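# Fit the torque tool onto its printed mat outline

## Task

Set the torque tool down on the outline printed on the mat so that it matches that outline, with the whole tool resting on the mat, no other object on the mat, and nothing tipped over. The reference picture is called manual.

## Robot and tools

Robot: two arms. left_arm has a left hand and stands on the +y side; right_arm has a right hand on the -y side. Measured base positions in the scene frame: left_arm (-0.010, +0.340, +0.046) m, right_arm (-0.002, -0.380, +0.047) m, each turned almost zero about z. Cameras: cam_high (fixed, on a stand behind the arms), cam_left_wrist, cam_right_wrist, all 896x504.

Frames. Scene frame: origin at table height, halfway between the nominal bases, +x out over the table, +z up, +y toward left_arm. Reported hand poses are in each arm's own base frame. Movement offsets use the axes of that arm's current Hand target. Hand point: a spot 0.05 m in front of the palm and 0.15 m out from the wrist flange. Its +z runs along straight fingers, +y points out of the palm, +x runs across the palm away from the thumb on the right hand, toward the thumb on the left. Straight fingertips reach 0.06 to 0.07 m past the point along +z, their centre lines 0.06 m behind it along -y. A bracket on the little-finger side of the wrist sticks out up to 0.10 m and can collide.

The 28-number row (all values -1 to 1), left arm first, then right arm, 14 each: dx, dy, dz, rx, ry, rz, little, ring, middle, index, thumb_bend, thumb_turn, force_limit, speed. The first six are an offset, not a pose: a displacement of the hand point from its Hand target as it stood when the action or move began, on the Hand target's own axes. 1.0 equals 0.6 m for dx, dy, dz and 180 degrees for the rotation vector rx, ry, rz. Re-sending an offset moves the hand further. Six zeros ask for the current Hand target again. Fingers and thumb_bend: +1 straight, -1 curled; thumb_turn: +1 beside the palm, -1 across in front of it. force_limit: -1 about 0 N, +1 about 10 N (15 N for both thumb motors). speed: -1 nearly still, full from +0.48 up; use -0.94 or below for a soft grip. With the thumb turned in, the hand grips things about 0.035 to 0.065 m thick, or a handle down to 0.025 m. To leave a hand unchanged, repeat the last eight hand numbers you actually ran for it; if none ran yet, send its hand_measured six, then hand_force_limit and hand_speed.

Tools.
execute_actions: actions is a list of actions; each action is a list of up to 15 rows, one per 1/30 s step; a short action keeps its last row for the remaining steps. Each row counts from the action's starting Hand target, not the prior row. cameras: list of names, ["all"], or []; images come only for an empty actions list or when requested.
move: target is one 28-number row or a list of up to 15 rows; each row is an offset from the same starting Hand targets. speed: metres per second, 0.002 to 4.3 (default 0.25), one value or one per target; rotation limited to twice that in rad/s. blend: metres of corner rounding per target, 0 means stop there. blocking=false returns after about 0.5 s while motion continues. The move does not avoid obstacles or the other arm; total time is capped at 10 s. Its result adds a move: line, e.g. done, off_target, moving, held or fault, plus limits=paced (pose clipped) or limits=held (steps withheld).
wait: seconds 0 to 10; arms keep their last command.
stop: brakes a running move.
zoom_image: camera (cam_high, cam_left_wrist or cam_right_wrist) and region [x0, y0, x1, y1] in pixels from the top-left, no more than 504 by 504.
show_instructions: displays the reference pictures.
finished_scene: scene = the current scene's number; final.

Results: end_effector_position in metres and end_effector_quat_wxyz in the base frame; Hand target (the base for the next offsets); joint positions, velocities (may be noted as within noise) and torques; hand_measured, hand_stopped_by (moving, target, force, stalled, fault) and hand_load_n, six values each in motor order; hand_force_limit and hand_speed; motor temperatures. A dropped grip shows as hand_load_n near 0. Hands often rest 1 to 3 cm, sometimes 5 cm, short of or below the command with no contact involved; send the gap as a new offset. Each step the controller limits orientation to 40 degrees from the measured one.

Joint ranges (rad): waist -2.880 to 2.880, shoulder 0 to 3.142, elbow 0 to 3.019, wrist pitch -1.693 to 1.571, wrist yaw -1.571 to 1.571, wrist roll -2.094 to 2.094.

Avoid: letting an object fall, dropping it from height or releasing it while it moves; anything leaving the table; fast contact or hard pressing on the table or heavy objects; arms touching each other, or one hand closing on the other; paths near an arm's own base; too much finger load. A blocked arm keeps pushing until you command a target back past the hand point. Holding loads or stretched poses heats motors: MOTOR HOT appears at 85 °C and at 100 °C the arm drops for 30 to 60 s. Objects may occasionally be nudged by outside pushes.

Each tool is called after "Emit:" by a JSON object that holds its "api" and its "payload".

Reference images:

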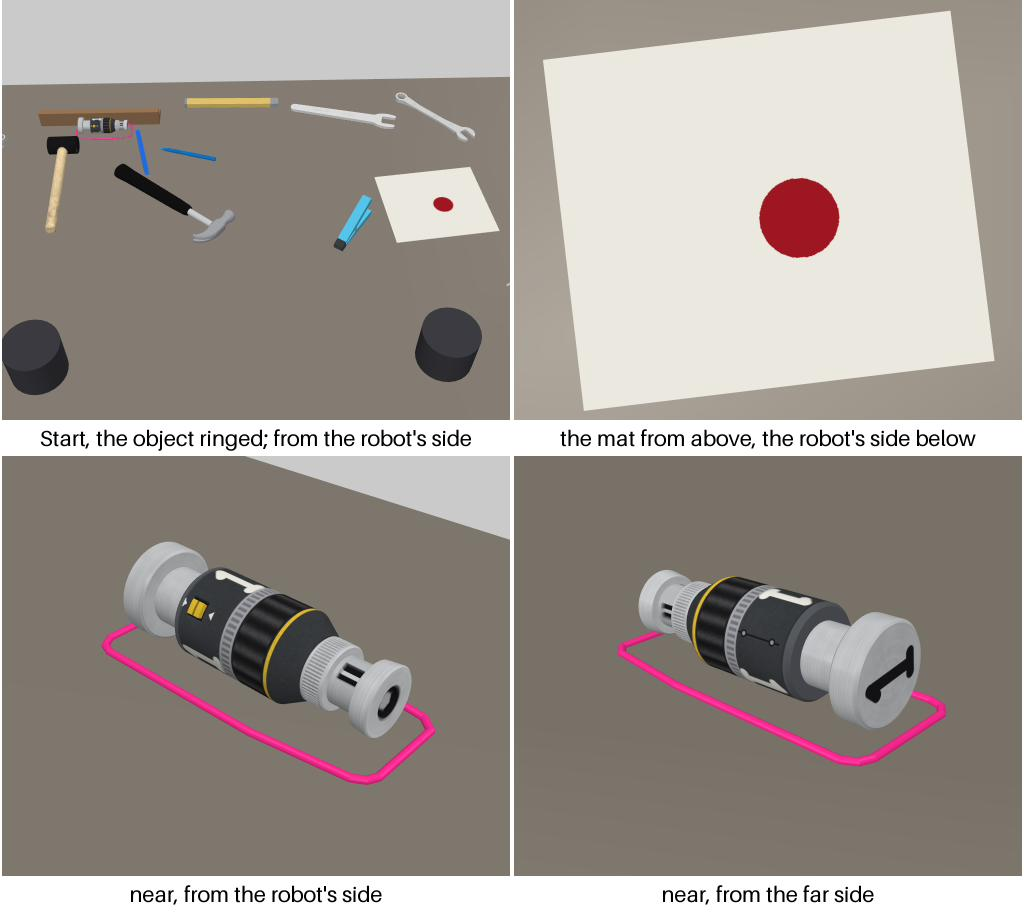

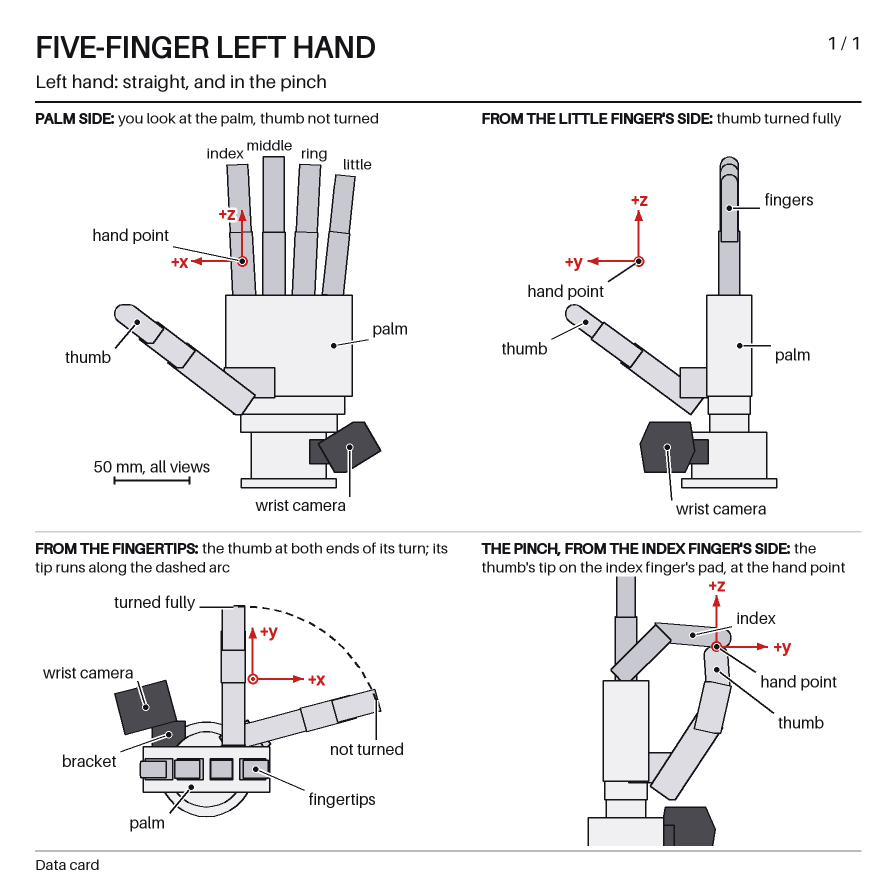

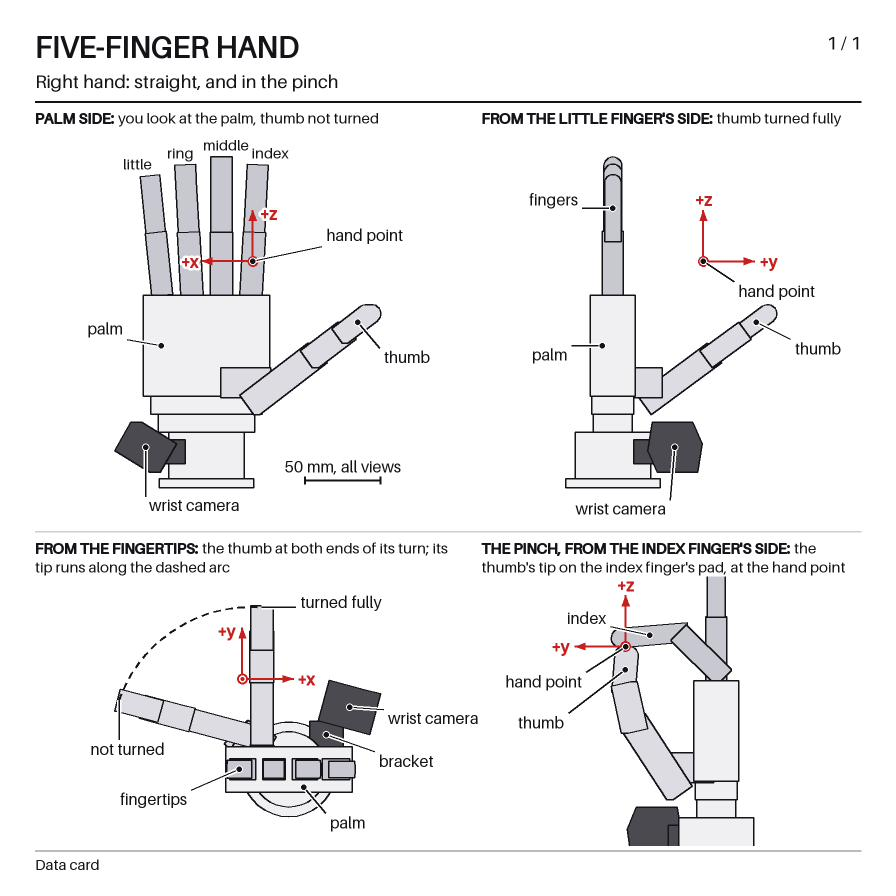

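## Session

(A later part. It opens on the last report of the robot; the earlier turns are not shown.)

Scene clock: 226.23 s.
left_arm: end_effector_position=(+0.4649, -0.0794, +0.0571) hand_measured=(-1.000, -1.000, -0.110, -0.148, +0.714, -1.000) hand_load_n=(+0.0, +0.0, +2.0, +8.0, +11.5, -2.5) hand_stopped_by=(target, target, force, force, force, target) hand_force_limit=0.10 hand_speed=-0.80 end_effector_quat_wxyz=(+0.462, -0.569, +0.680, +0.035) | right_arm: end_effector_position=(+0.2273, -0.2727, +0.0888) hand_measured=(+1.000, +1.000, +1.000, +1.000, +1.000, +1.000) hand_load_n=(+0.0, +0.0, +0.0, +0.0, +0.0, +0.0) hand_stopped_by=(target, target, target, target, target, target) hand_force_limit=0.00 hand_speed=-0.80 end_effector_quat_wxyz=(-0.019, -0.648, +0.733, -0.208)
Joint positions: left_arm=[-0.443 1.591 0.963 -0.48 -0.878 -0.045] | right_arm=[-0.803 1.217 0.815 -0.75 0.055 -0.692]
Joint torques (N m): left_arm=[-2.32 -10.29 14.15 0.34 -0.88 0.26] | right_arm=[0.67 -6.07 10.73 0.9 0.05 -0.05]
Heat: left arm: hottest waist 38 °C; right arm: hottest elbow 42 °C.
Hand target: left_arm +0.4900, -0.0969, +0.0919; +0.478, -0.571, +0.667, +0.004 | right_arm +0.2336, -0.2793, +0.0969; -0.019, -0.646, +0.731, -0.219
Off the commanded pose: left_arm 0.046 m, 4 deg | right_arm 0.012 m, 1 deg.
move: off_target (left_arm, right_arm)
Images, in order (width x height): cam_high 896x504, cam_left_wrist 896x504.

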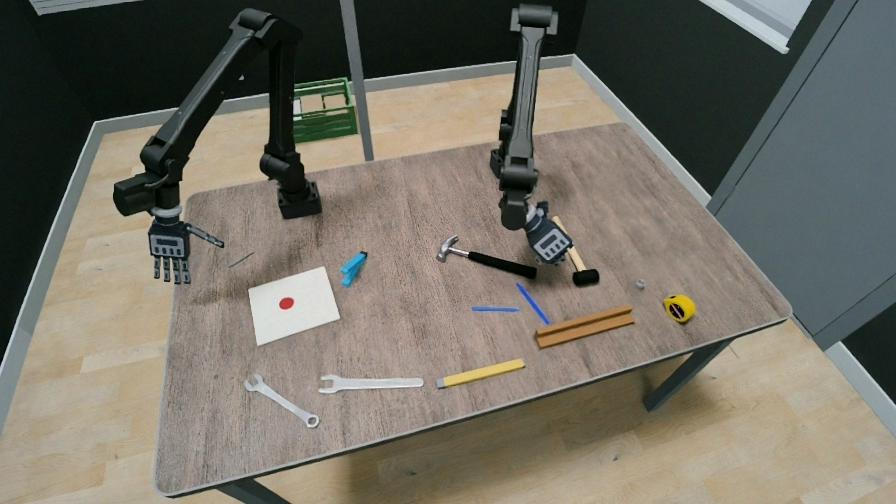

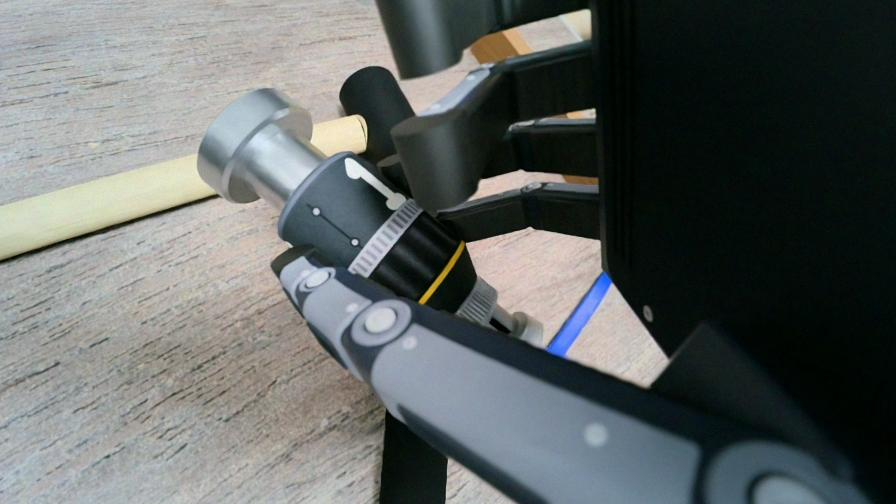

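Emit:
{"api": "move", "payload": {"target": [[-0.0536,-0.0451,-0.0451,0,0,0,-1,-1,-0.4,-0.4,-0.3,-1,0.1,-0.8,0,0,0,0,0,0,1,1,1,1,1,1,0,-0.8],[0.351,-0.1337,-0.4303,0.0637,0.4205,-0.2941,-1,-1,-0.4,-0.4,-0.3,-1,0.1,-0.8,0,0,0,0,0,0,1,1,1,1,1,1,0,-0.8]], "cameras": ["cam_high","cam_left_wrist"], "speed": 0.2, "blend": 0.03}}

Emit:
{"api": "zoom_image", "payload": {"camera": "cam_high", "region": [370, 200, 530, 290]}}

Scene clock: 254.23 s.
left_arm: end_effector_position=(+0.4096, -0.4155, +0.1179) hand_measured=(-1.000, -1.000, -0.110, -0.148, +0.714, -1.000) hand_load_n=(+0.0, +0.0, +2.0, +7.5, +11.5, -4.0) hand_stopped_by=(target, target, force, force, force, target) hand_force_limit=0.10 hand_speed=-0.80 end_effector_quat_wxyz=(+0.001, +0.638, -0.522, +0.566) | right_arm: end_effector_position=(+0.2273, -0.2727, +0.0888) hand_measured=(+1.000, +1.000, +1.000, +1.000, +1.000, +1.000) hand_load_n=(+0.0, +0.0, +0.0, +0.0, +0.0, +0.0) hand_stopped_by=(target, target, target, target, target, target) hand_force_limit=0.00 hand_speed=-0.80 end_effector_quat_wxyz=(-0.019, -0.648, +0.733, -0.208)
Joint positions: left_arm=[-0.674 1.542 0.706 0.47 0.012 -0.882] | right_arm=[-0.803 1.217 0.815 -0.75 0.055 -0.692]
Joint torques (N m): left_arm=[-2.43 -8.35 8.7 3.89 0.03 -0.12] | right_arm=[-0.03 -6.12 10.73 1.02 0.06 -0.09]
Heat: left arm: hottest waist 38 °C; right arm: hottest elbow 42 °C.
Hand target: left_arm +0.4110, -0.4269, +0.1401; +0.012, +0.628, -0.506, +0.592 | right_arm +0.2336, -0.2793, +0.0969; -0.019, -0.646, +0.731, -0.219
Off the commanded pose: left_arm 0.025 m, 4 deg | right_arm 0.012 m, 1 deg.
move: off_target (left_arm, right_arm); blend cut to 0.0248 m at target 1
Images, in order (width x height): cam_high 896x504, cam_left_wrist 896x504.

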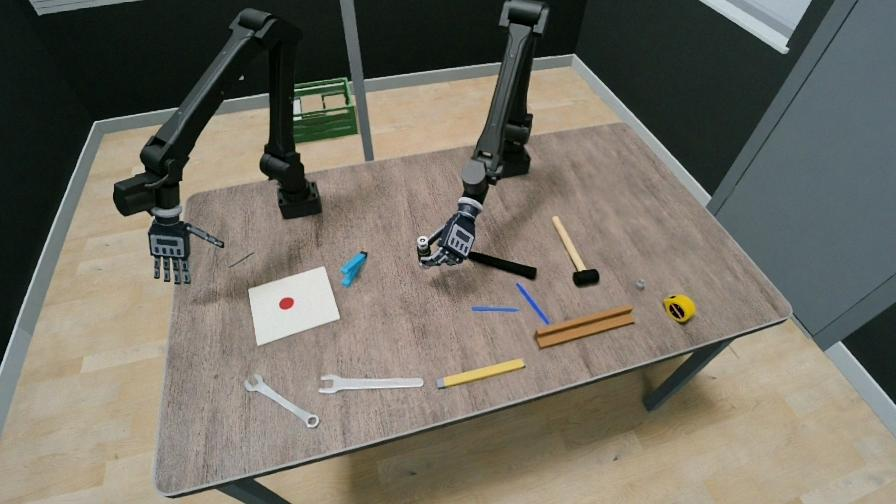

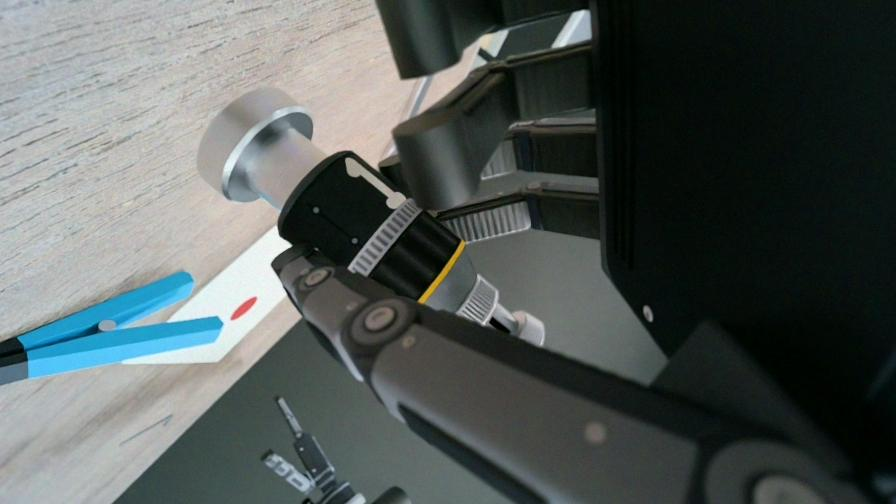

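Scaled by 3.150 from the camera's 896x504 image, which has a finer 1280x720 frame.

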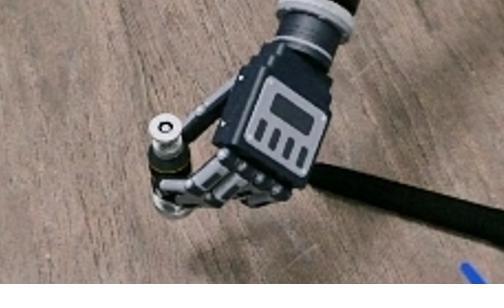

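Emit:
{"api": "move", "payload": {"target": [[-0.098,0.0758,0.0391,0.0126,0.0207,-0.0085,-1,-1,-0.4,-0.4,-0.3,-1,0.1,-0.8,0,0,0,0,0,0,1,1,1,1,1,1,0,-0.8]], "cameras": ["cam_high","cam_left_wrist"], "speed": 0.1}}

Emit:
{"api": "zoom_image", "payload": {"camera": "cam_high", "region": [390, 230, 490, 286]}}

Scene clock: 266.63 s.
left_arm: end_effector_position=(+0.4085, -0.4171, +0.0384) hand_measured=(-1.000, -1.000, -0.110, -0.148, +0.714, -1.000) hand_load_n=(+0.0, +0.0, +2.0, +7.5, +11.5, -4.5) hand_stopped_by=(target, target, force, force, force, target) hand_force_limit=0.10 hand_speed=-0.80 end_effector_quat_wxyz=(+0.012, +0.627, -0.502, +0.595) | right_arm: end_effector_position=(+0.2273, -0.2727, +0.0888) hand_measured=(+1.000, +1.000, +1.000, +1.000, +1.000, +1.000) hand_load_n=(+0.0, +0.0, +0.0, +0.0, +0.0, +0.0) hand_stopped_by=(target, target, target, target, target, target) hand_force_limit=0.00 hand_speed=-0.80 end_effector_quat_wxyz=(-0.019, -0.648, +0.733, -0.208)
Joint positions: left_arm=[-0.674 1.82 0.644 0.881 0.02 -0.908] | right_arm=[-0.803 1.217 0.815 -0.75 0.055 -0.692]
Joint torques (N m): left_arm=[-1.9 -9.76 6.02 4.1 0.18 -0.11] | right_arm=[0.67 -5.66 10.45 0.8 0.06 -0.06]
Heat: left arm: hottest waist 38 °C; right arm: hottest elbow 42 °C.
Hand target: left_arm +0.4111, -0.4270, +0.0620; +0.024, +0.615, -0.485, +0.621 | right_arm +0.2336, -0.2793, +0.0969; -0.019, -0.646, +0.731, -0.219
Off the commanded pose: left_arm 0.026 m, 4 deg | right_arm 0.012 m, 1 deg.
move: off_target (left_arm, right_arm)
Images, in order (width x height): cam_high 896x504, cam_left_wrist 896x504.

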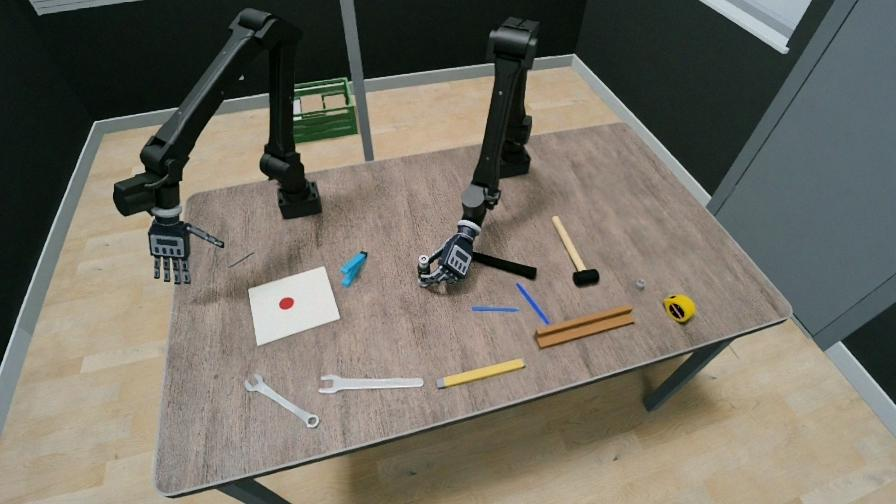

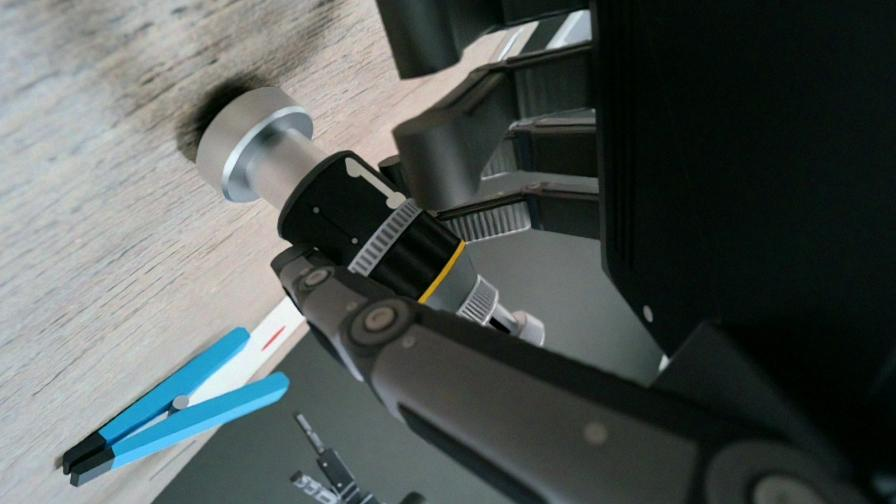

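Scaled by 5.040 from the camera's 896x504 image, which has a finer 1280x720 frame.

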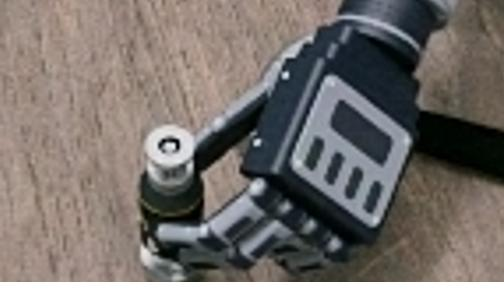

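Emit:
{"api": "move", "payload": {"target": [[-0.0184,0.0134,0.0053,0,0,0,-1,-1,-0.4,-0.4,-0.3,-1,0.1,-0.8,0,0,0,0,0,0,1,1,1,1,1,1,0,-0.8]], "cameras": ["cam_high"], "speed": 0.04}}

Emit:
{"api": "zoom_image", "payload": {"camera": "cam_high", "region": [390, 230, 490, 286]}}

Scene clock: 270.87 s.
left_arm: end_effector_position=(+0.4092, -0.4182, +0.0324) hand_measured=(-1.000, -1.000, -0.110, -0.148, +0.714, -1.000) hand_load_n=(+0.0, +0.0, +1.5, +7.5, +11.5, -4.0) hand_stopped_by=(target, target, force, force, force, target) hand_force_limit=0.10 hand_speed=-0.80 end_effector_quat_wxyz=(+0.014, +0.624, -0.498, +0.602) | right_arm: end_effector_position=(+0.2273, -0.2727, +0.0888) hand_measured=(+1.000, +1.000, +1.000, +1.000, +1.000, +1.000) hand_load_n=(+0.0, +0.0, +0.0, +0.0, +0.0, +0.0) hand_stopped_by=(target, target, target, target, target, target) hand_force_limit=0.00 hand_speed=-0.80 end_effector_quat_wxyz=(-0.019, -0.648, +0.733, -0.208)
Joint positions: left_arm=[-0.674 1.855 0.644 0.933 0.022 -0.915] | right_arm=[-0.803 1.217 0.815 -0.75 0.055 -0.692]
Joint torques (N m): left_arm=[-2.02 -9.05 5.89 3.82 0.08 -0.07] | right_arm=[0.5 -6.42 10.62 0.96 0.07 -0.07]
Heat: left arm: hottest waist 38 °C; right arm: hottest elbow 42 °C.
Hand target: left_arm +0.4111, -0.4270, +0.0480; +0.024, +0.615, -0.485, +0.621 | right_arm +0.2336, -0.2793, +0.0969; -0.019, -0.646, +0.731, -0.219
Off the commanded pose: left_arm 0.018 m, 3 deg | right_arm 0.012 m, 1 deg.
move: off_target (left_arm, right_arm)
Images, in order (width x height): cam_high 896x504.

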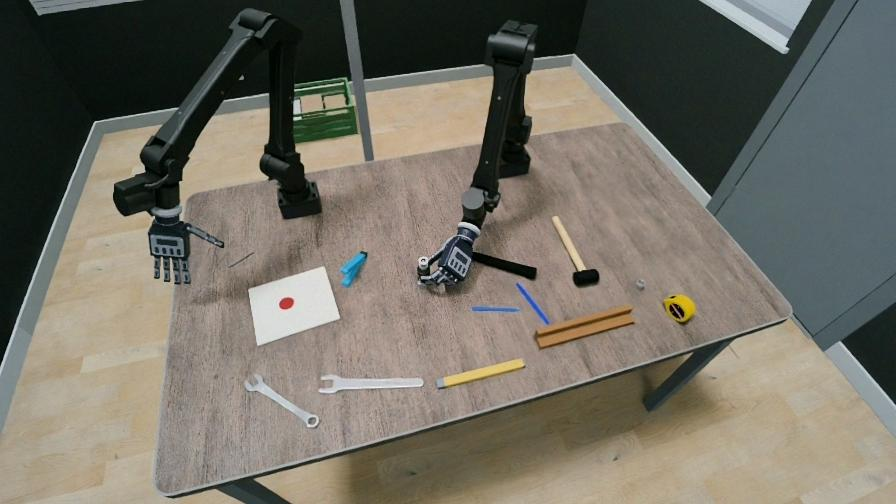

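Scaled by 5.040 from the camera's 896x504 image, which has a finer 1280x720 frame.

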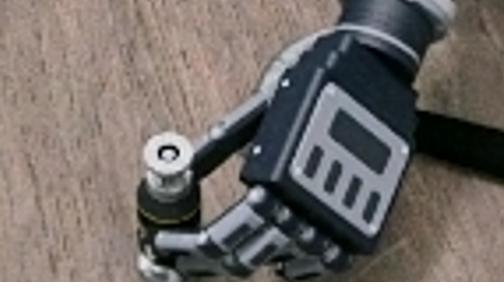

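Emit:
{"api": "move", "payload": {"target": [[-0.0184,0.0134,0.0053,0,0,0,-1,-1,-0.4,-0.4,-0.3,-1,0.1,-0.8,0,0,0,0,0,0,1,1,1,1,1,1,0,-0.8]], "cameras": ["cam_left_wrist"], "speed": 0.04}}

Scene clock: 273.30 s.
left_arm: end_effector_position=(+0.4106, -0.4196, +0.0306) hand_measured=(-1.000, -1.000, -0.110, -0.148, +0.714, -1.000) hand_load_n=(+0.0, +0.0, +1.5, +8.0, +11.5, -3.0) hand_stopped_by=(target, target, force, force, force, target) hand_force_limit=0.10 hand_speed=-0.80 end_effector_quat_wxyz=(+0.019, +0.621, -0.488, +0.613) | right_arm: end_effector_position=(+0.2273, -0.2727, +0.0888) hand_measured=(+1.000, +1.000, +1.000, +1.000, +1.000, +1.000) hand_load_n=(+0.0, +0.0, +0.0, +0.0, +0.0, +0.0) hand_stopped_by=(target, target, target, target, target, target) hand_force_limit=0.00 hand_speed=-0.80 end_effector_quat_wxyz=(-0.019, -0.648, +0.733, -0.208)
Joint positions: left_arm=[-0.674 1.887 0.644 0.994 0.022 -0.93] | right_arm=[-0.803 1.217 0.815 -0.75 0.055 -0.692]
Joint torques (N m): left_arm=[-1.96 -8.23 5.86 3.11 0.04 0.08] | right_arm=[0.03 -6.12 10.61 0.96 0.06 -0.06]
Heat: left arm: hottest waist 38 °C; right arm: hottest elbow 42 °C.
Hand target: left_arm +0.4111, -0.4269, +0.0339; +0.024, +0.615, -0.485, +0.621 | right_arm +0.2336, -0.2793, +0.0969; -0.019, -0.646, +0.731, -0.219
Off the commanded pose: left_arm 0.008 m, 1 deg | right_arm 0.012 m, 1 deg.
move: off_target (right_arm)
Images, in order (width x height): cam_left_wrist 896x504.

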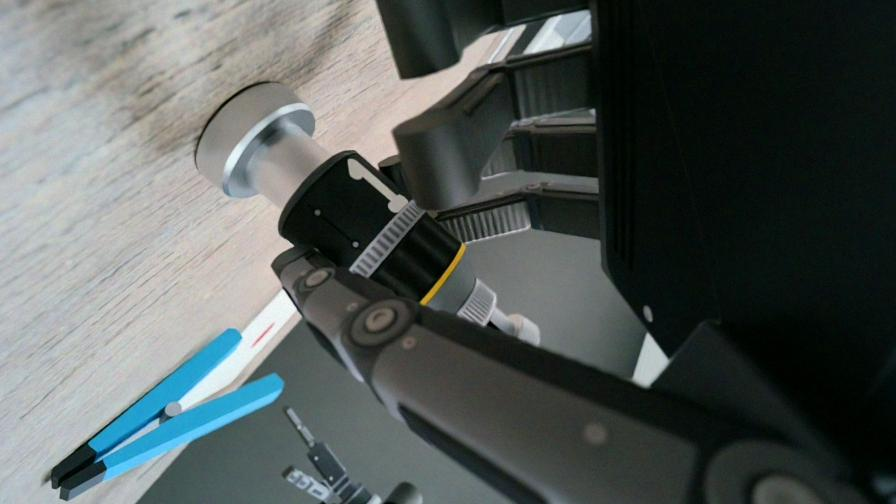

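Emit:
{"api": "move", "payload": {"target": [[0,0,0,0,0,0,-1,-1,0.1,0.1,1,-1,0.1,-0.8,0,0,0,0,0,0,1,1,1,1,1,1,0,-0.8],[0,0,0,0,0,0,-1,-1,1,1,1,-1,0.1,-0.4,0,0,0,0,0,0,1,1,1,1,1,1,0,-0.8]], "cameras": ["cam_high","cam_left_wrist"], "speed": 0.04}}

Scene clock: 279.00 s.
left_arm: end_effector_position=(+0.4101, -0.4193, +0.0273) hand_measured=(-1.000, -1.000, +1.000, +1.000, +1.000, -1.000) hand_load_n=(+0.0, +0.0, +0.0, +0.0, +0.0, +0.0) hand_stopped_by=(target, target, target, target, target, target) hand_force_limit=0.10 hand_speed=-0.40 end_effector_quat_wxyz=(+0.019, +0.622, -0.489, +0.611) | right_arm: end_effector_position=(+0.2273, -0.2727, +0.0888) hand_measured=(+1.000, +1.000, +1.000, +1.000, +1.000, +1.000) hand_load_n=(+0.0, +0.0, +0.0, +0.0, +0.0, +0.0) hand_stopped_by=(target, target, target, target, target, target) hand_force_limit=0.00 hand_speed=-0.80 end_effector_quat_wxyz=(-0.019, -0.648, +0.733, -0.208)
Joint positions: left_arm=[-0.674 1.893 0.644 0.994 0.022 -0.931] | right_arm=[-0.803 1.217 0.815 -0.75 0.055 -0.692]
Joint torques (N m): left_arm=[-1.96 -8.59 5.83 3.1 0.04 0.09] | right_arm=[0.38 -6.3 10.61 0.94 0.06 -0.08]
Heat: left arm: hottest waist 38 °C; right arm: hottest elbow 42 °C.
Hand target: left_arm +0.4111, -0.4270, +0.0339; +0.024, +0.615, -0.485, +0.621 | right_arm +0.2336, -0.2793, +0.0969; -0.019, -0.646, +0.731, -0.219
Off the commanded pose: left_arm 0.010 m, 2 deg | right_arm 0.012 m, 1 deg.
move: off_target (right_arm)
Images, in order (width x height): cam_high 896x504, cam_left_wrist 896x504.

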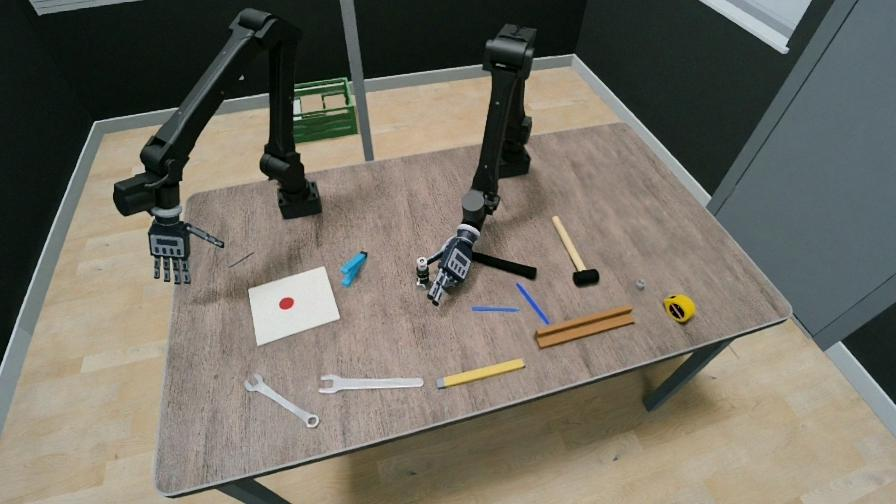

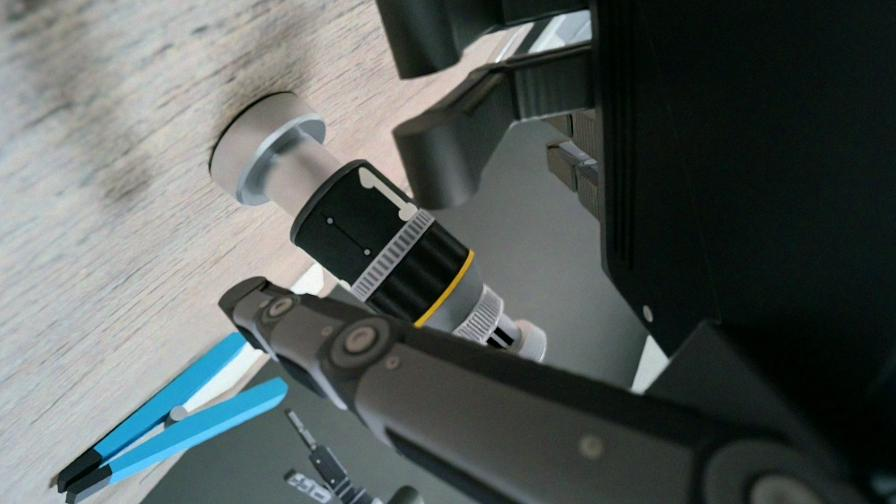

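Emit:
{"api": "move", "payload": {"target": [[0,0,-0.2,0,0,0,-1,-1,1,1,1,-1,0.1,-0.4,-0.421,-0.0675,-0.2208,0.0676,-0.159,0.106,-1,-1,1,1,1,-1,0,0.2],[-0.157,-0.4325,-0.552,0,0,0,-1,-1,1,1,1,-1,0.1,-0.4,-0.421,-0.0675,-0.2208,0.0676,-0.159,0.106,-1,-1,1,1,1,-1,0,0.2],[-0.157,-0.4325,-0.552,0,0,0,-1,-1,1,1,1,-1,0.1,-0.4,-0.844,-0.0027,-0.2213,0.1352,-0.3178,0.2119,-1,-1,1,1,1,-1,0,0.2]], "cameras": ["all"], "speed": [0.15,0.3,0.3], "blend": [0.02,0.05,0]}}

Emit:
{"api": "zoom_image", "payload": {"camera": "cam_high", "region": [330, 200, 500, 296]}}

Scene clock: 310.47 s.
left_arm: end_effector_position=(+0.3352, -0.0389, +0.1630) hand_measured=(-1.000, -1.000, +1.000, +1.000, +1.000, -1.000) hand_load_n=(+0.0, +0.0, +0.0, +0.0, +0.0, +0.0) hand_stopped_by=(target, target, target, target, target, target) hand_force_limit=0.10 hand_speed=-0.40 end_effector_quat_wxyz=(+0.048, +0.627, -0.477, +0.614) | right_arm: end_effector_position=(+0.2881, +0.2359, +0.0600) hand_measured=(-1.000, -1.000, +1.000, +1.000, +1.000, -1.000) hand_load_n=(+0.0, +0.0, +0.0, +0.0, -0.5, +0.0) hand_stopped_by=(target, target, target, target, target, target) hand_force_limit=0.00 hand_speed=0.20 end_effector_quat_wxyz=(+0.518, -0.397, +0.757, -0.032)
Joint positions: left_arm=[0.515 1.126 0.447 0.02 1.165 -0.381] | right_arm=[0.58 1.066 0.134 0.448 0.14 1.1]
Joint torques (N m): left_arm=[-0.26 -3.78 13.24 0.81 0.44 0.2] | right_arm=[2.2 -1.32 6.43 2.62 0.12 0]
Motor temperatures (°C): left_arm=[38 36 35 32 28 31] | right_arm=[30 38 43 33 31 31]
Heat: left arm: hottest waist 38 °C; right arm: hottest elbow 43 °C.
Hand target: left_arm +0.3509, -0.0270, +0.1837; +0.024, +0.615, -0.485, +0.622 | right_arm +0.2846, +0.2405, +0.0603; +0.522, -0.398, +0.754, -0.026
Off the commanded pose: left_arm 0.028 m, 3 deg | right_arm 0.006 m, 1 deg.
move: off_target (left_arm)

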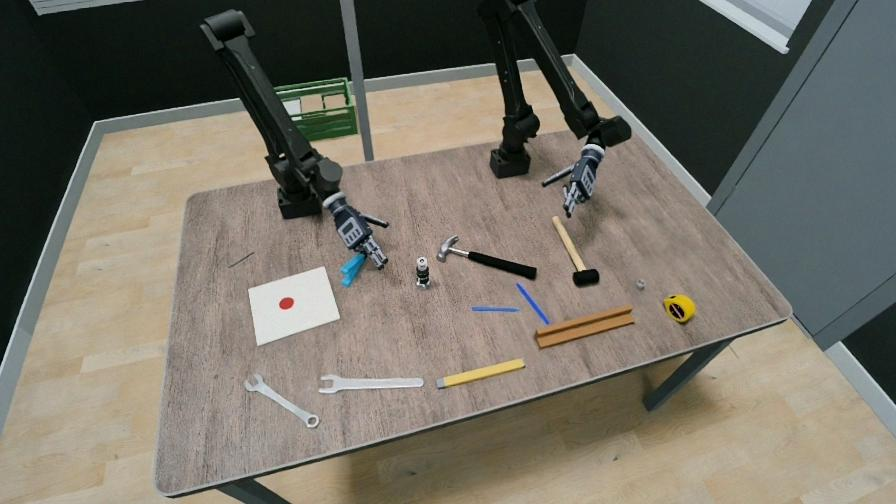

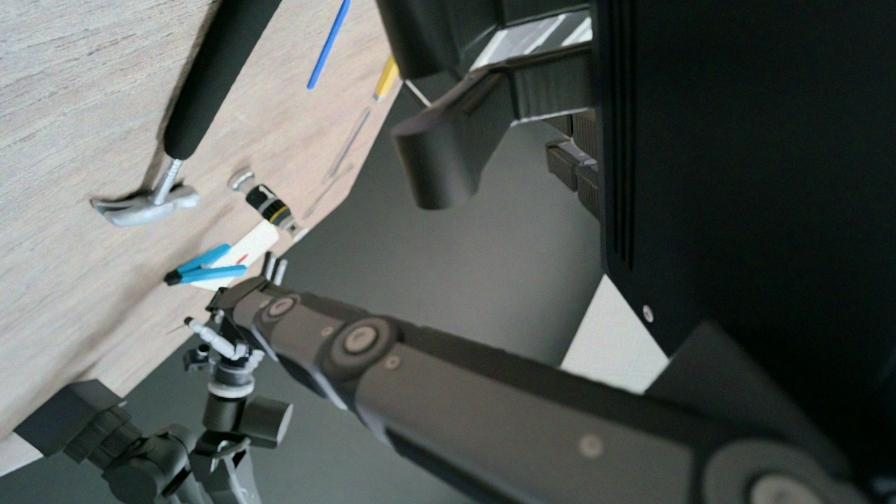

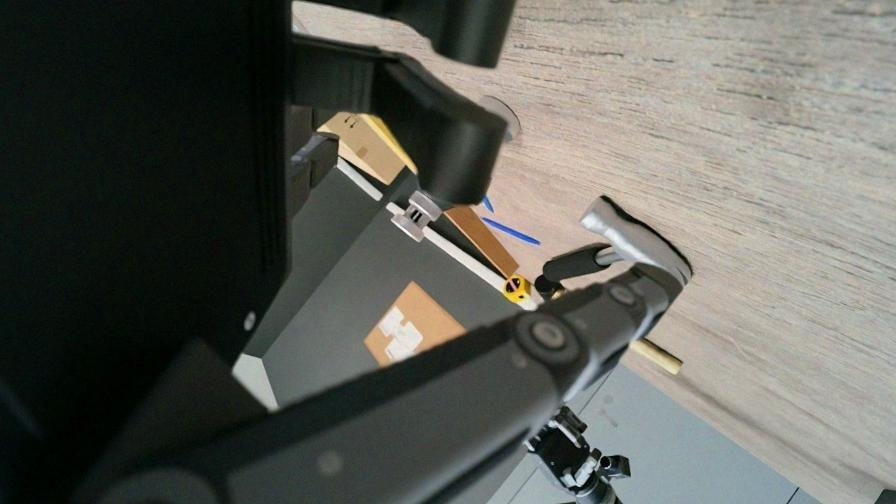

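Scaled by 2.965 from the camera's 896x504 image, which has a finer 1280x720 frame.

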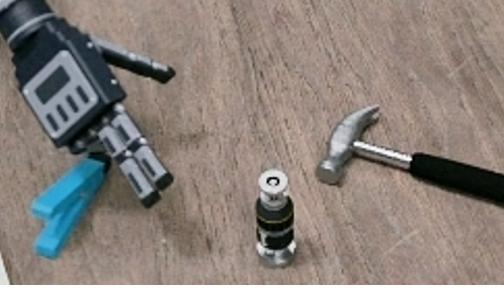

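Emit:
{"api": "move", "payload": {"target": [[0,0,0,0,0,0,-1,-1,1,1,1,-1,0.1,-0.4,-0.018,0.0018,0.153,0,0,0,-1,-1,1,1,1,-1,0,0.2]], "cameras": ["cam_high","cam_right_wrist"], "speed": 0.12}}

Emit:
{"api": "zoom_image", "payload": {"camera": "cam_high", "region": [330, 200, 500, 296]}}

Scene clock: 318.13 s.
left_arm: end_effector_position=(+0.3352, -0.0389, +0.1630) hand_measured=(-1.000, -1.000, +1.000, +1.000, +1.000, -1.000) hand_load_n=(+0.0, +0.0, +0.0, +0.0, +0.0, +0.0) hand_stopped_by=(target, target, target, target, target, target) hand_force_limit=0.10 hand_speed=-0.40 end_effector_quat_wxyz=(+0.048, +0.627, -0.477, +0.614) | right_arm: end_effector_position=(+0.3448, +0.2773, +0.0167) hand_measured=(-1.000, -1.000, +1.000, +1.000, +1.000, -1.000) hand_load_n=(+0.0, +0.0, +0.0, +0.0, +0.0, +0.0) hand_stopped_by=(target, target, target, target, target, target) hand_force_limit=0.00 hand_speed=0.20 end_effector_quat_wxyz=(+0.507, -0.405, +0.760, -0.025)
Joint positions: left_arm=[0.515 1.126 0.447 0.02 1.165 -0.381] | right_arm=[0.58 1.53 0.295 0.724 0.122 1.1]
Joint torques (N m): left_arm=[-0.26 -3.66 13.24 0.84 0.45 0.19] | right_arm=[-0.38 -4.13 6.84 2.54 -0.06 -0.08]
Heat: left arm: hottest waist 38 °C; right arm: hottest elbow 42 °C.
Hand target: left_arm +0.3509, -0.0270, +0.1837; +0.024, +0.615, -0.485, +0.622 | right_arm +0.3596, +0.2826, +0.0264; +0.522, -0.398, +0.754, -0.026
Off the commanded pose: left_arm 0.029 m, 3 deg | right_arm 0.019 m, 2 deg.
move: off_target (left_arm, right_arm)
Images, in order (width x height): cam_high 896x504, cam_right_wrist 896x504.

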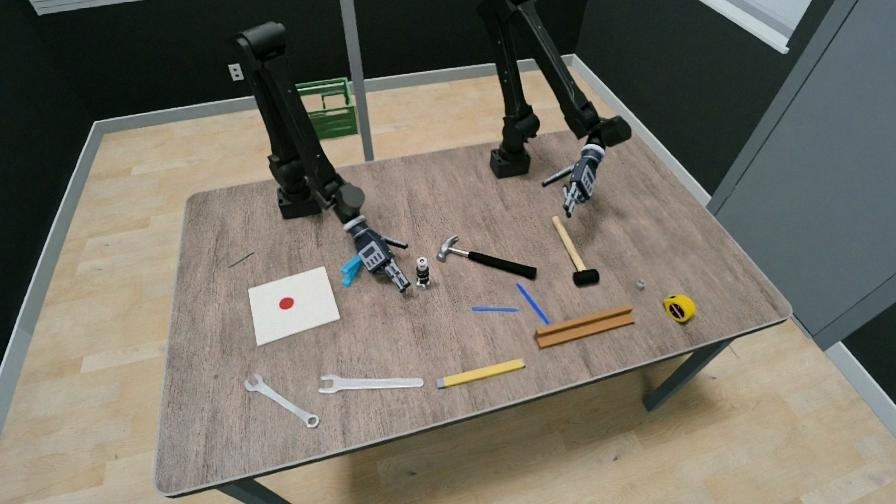

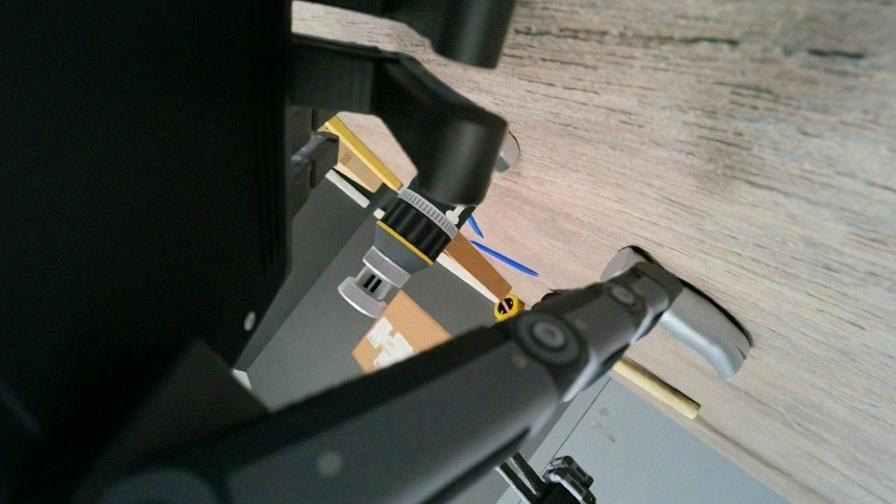

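Scaled by 2.965 from the camera's 896x504 image, which has a finer 1280x720 frame.

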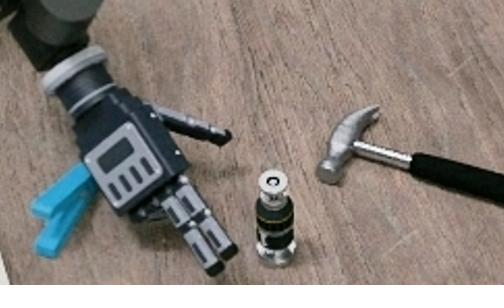

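Emit:
{"api": "move", "payload": {"target": [[0,0,0,0,0,0,-1,-1,1,1,1,-1,0.1,-0.4,-0.0463,-0.0325,0.0872,0,0,0,-1,-1,1,1,1,-1,0,0.2]], "cameras": ["cam_high","cam_right_wrist"], "speed": 0.06}}

Emit:
{"api": "zoom_image", "payload": {"camera": "cam_high", "region": [330, 200, 500, 296]}}

Scene clock: 323.73 s.
left_arm: end_effector_position=(+0.3352, -0.0389, +0.1630) hand_measured=(-1.000, -1.000, +1.000, +1.000, +1.000, -1.000) hand_load_n=(+0.0, +0.0, +0.0, +0.0, +0.0, +0.0) hand_stopped_by=(target, target, target, target, target, target) hand_force_limit=0.10 hand_speed=-0.40 end_effector_quat_wxyz=(+0.048, +0.627, -0.477, +0.614) | right_arm: end_effector_position=(+0.4026, +0.3066, +0.0303) hand_measured=(-1.000, -1.000, +1.000, +1.000, +1.000, -1.000) hand_load_n=(+0.0, +0.0, +0.0, +0.0, +0.0, -0.5) hand_stopped_by=(target, target, target, target, target, target) hand_force_limit=0.00 hand_speed=0.20 end_effector_quat_wxyz=(+0.520, -0.401, +0.754, -0.020)
Joint positions: left_arm=[0.515 1.126 0.447 0.02 1.165 -0.381] | right_arm=[0.554 1.613 0.461 0.673 0.093 1.092]
Joint torques (N m): left_arm=[-0.26 -3.66 13.27 0.85 0.44 0.2] | right_arm=[-0.73 -7.06 7.84 1.05 -0.05 -0.14]
Heat: left arm: hottest waist 37 °C; right arm: hottest elbow 42 °C.
Hand target: left_arm +0.3509, -0.0270, +0.1837; +0.024, +0.615, -0.485, +0.622 | right_arm +0.4170, +0.3065, +0.0329; +0.522, -0.398, +0.754, -0.026
Off the commanded pose: left_arm 0.029 m, 3 deg | right_arm 0.014 m, 1 deg.
move: off_target (left_arm, right_arm)
Images, in order (width x height): cam_high 896x504, cam_right_wrist 896x504.

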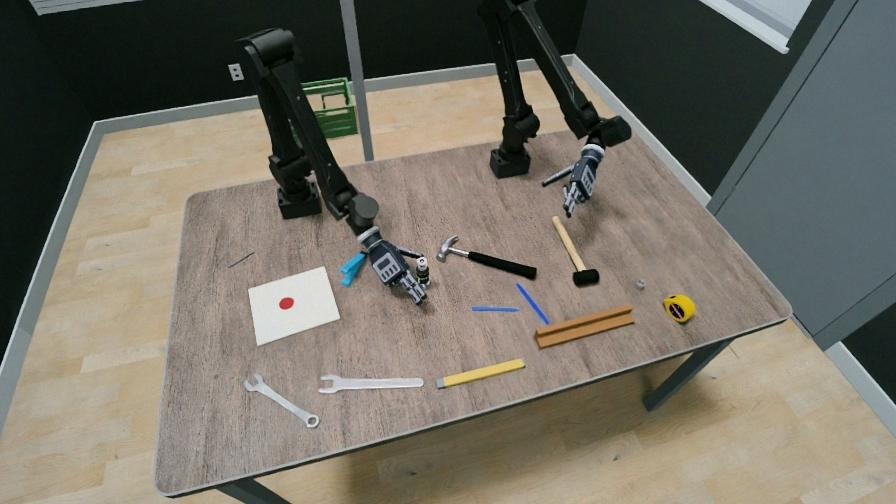

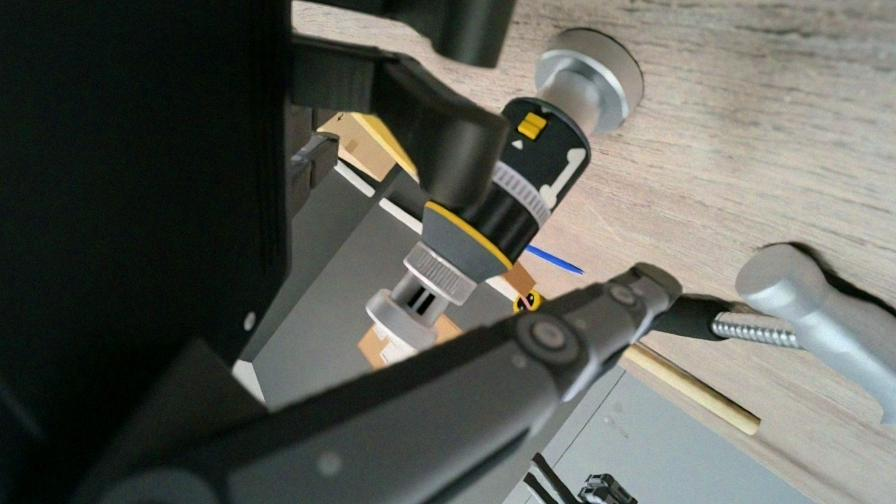

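Scaled by 2.965 from the camera's 896x504 image, which has a finer 1280x720 frame.

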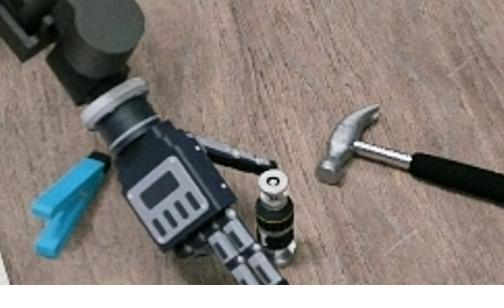

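Emit:
{"api": "move", "payload": {"target": [[0,0,0,0,0,0,-1,-1,1,1,1,-1,0.1,-0.4,0.0102,0.006,0.006,0,0,0,-1,-1,0.4,0.4,1,-1,0.1,-0.2],[0,0,0,0,0,0,-1,-1,1,1,1,-1,0.1,-0.4,0.0102,0.006,0.006,0,0,0,-1,-1,-0.4,-0.4,-0.3,-1,0.1,-0.8]], "cameras": ["cam_high","cam_right_wrist"], "speed": 0.06}}

Emit:
{"api": "zoom_image", "payload": {"camera": "cam_high", "region": [330, 200, 500, 296]}}

Scene clock: 329.63 s.
left_arm: end_effector_position=(+0.3352, -0.0389, +0.1630) hand_measured=(-1.000, -1.000, +1.000, +1.000, +1.000, -1.000) hand_load_n=(+0.0, +0.0, +0.0, +0.0, +0.0, +0.0) hand_stopped_by=(target, target, target, target, target, target) hand_force_limit=0.10 hand_speed=-0.40 end_effector_quat_wxyz=(+0.048, +0.627, -0.477, +0.614) | right_arm: end_effector_position=(+0.4005, +0.3037, +0.0147) hand_measured=(-1.000, -1.000, -0.112, -0.188, +0.732, -1.000) hand_load_n=(+0.0, +0.0, +4.0, +10.5, +13.5, +3.0) hand_stopped_by=(target, target, force, force, force, target) hand_force_limit=0.10 hand_speed=-0.80 end_effector_quat_wxyz=(+0.506, -0.406, +0.761, -0.023)
Joint positions: left_arm=[0.515 1.126 0.447 0.02 1.165 -0.381] | right_arm=[0.552 1.646 0.461 0.674 0.093 1.088]
Joint torques (N m): left_arm=[-0.21 -3.78 13.34 0.83 0.45 0.2] | right_arm=[-0.62 -8.12 7.28 2.55 -0.02 -0.08]
Heat: left arm: hottest waist 37 °C; right arm: hottest elbow 42 °C.
Hand target: left_arm +0.3509, -0.0270, +0.1837; +0.024, +0.615, -0.485, +0.622 | right_arm +0.4171, +0.3063, +0.0250; +0.522, -0.398, +0.754, -0.026
Off the commanded pose: left_arm 0.029 m, 3 deg | right_arm 0.020 m, 2 deg.
move: off_target (left_arm, right_arm); target 2's new numbers were sent with right_arm's hand 0.019 m and 2 deg from that target
Images, in order (width x height): cam_high 896x504, cam_right_wrist 896x504.

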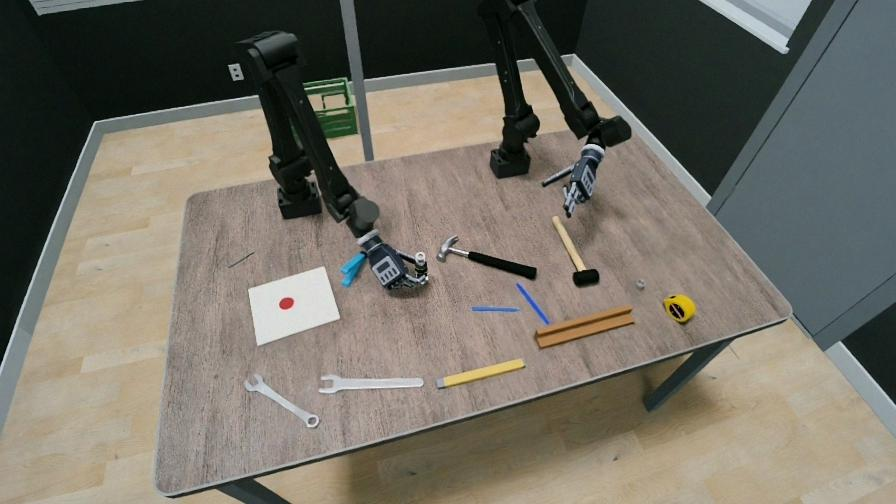

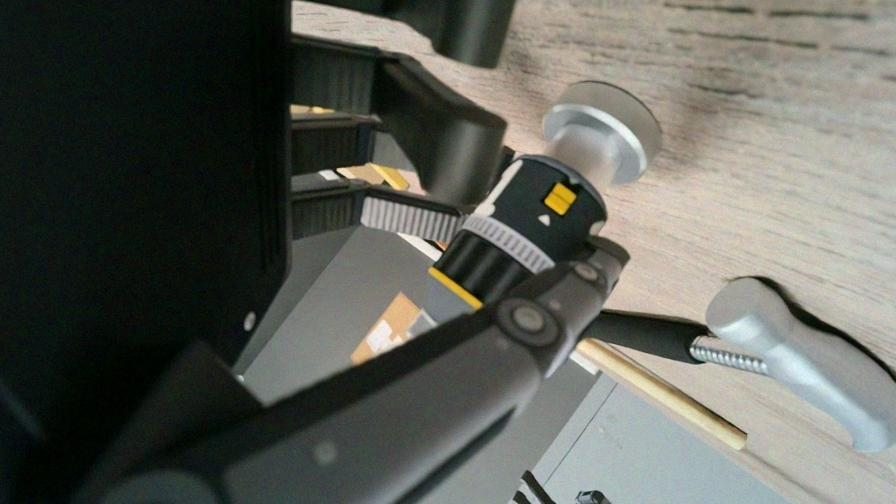

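Scaled by 2.965 from the camera's 896x504 image, which has a finer 1280x720 frame.

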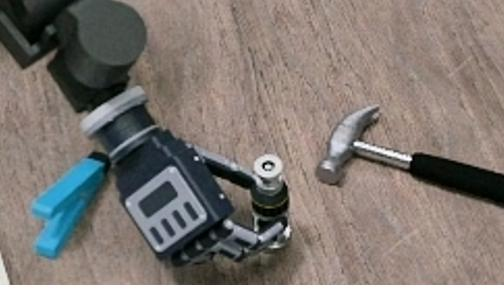

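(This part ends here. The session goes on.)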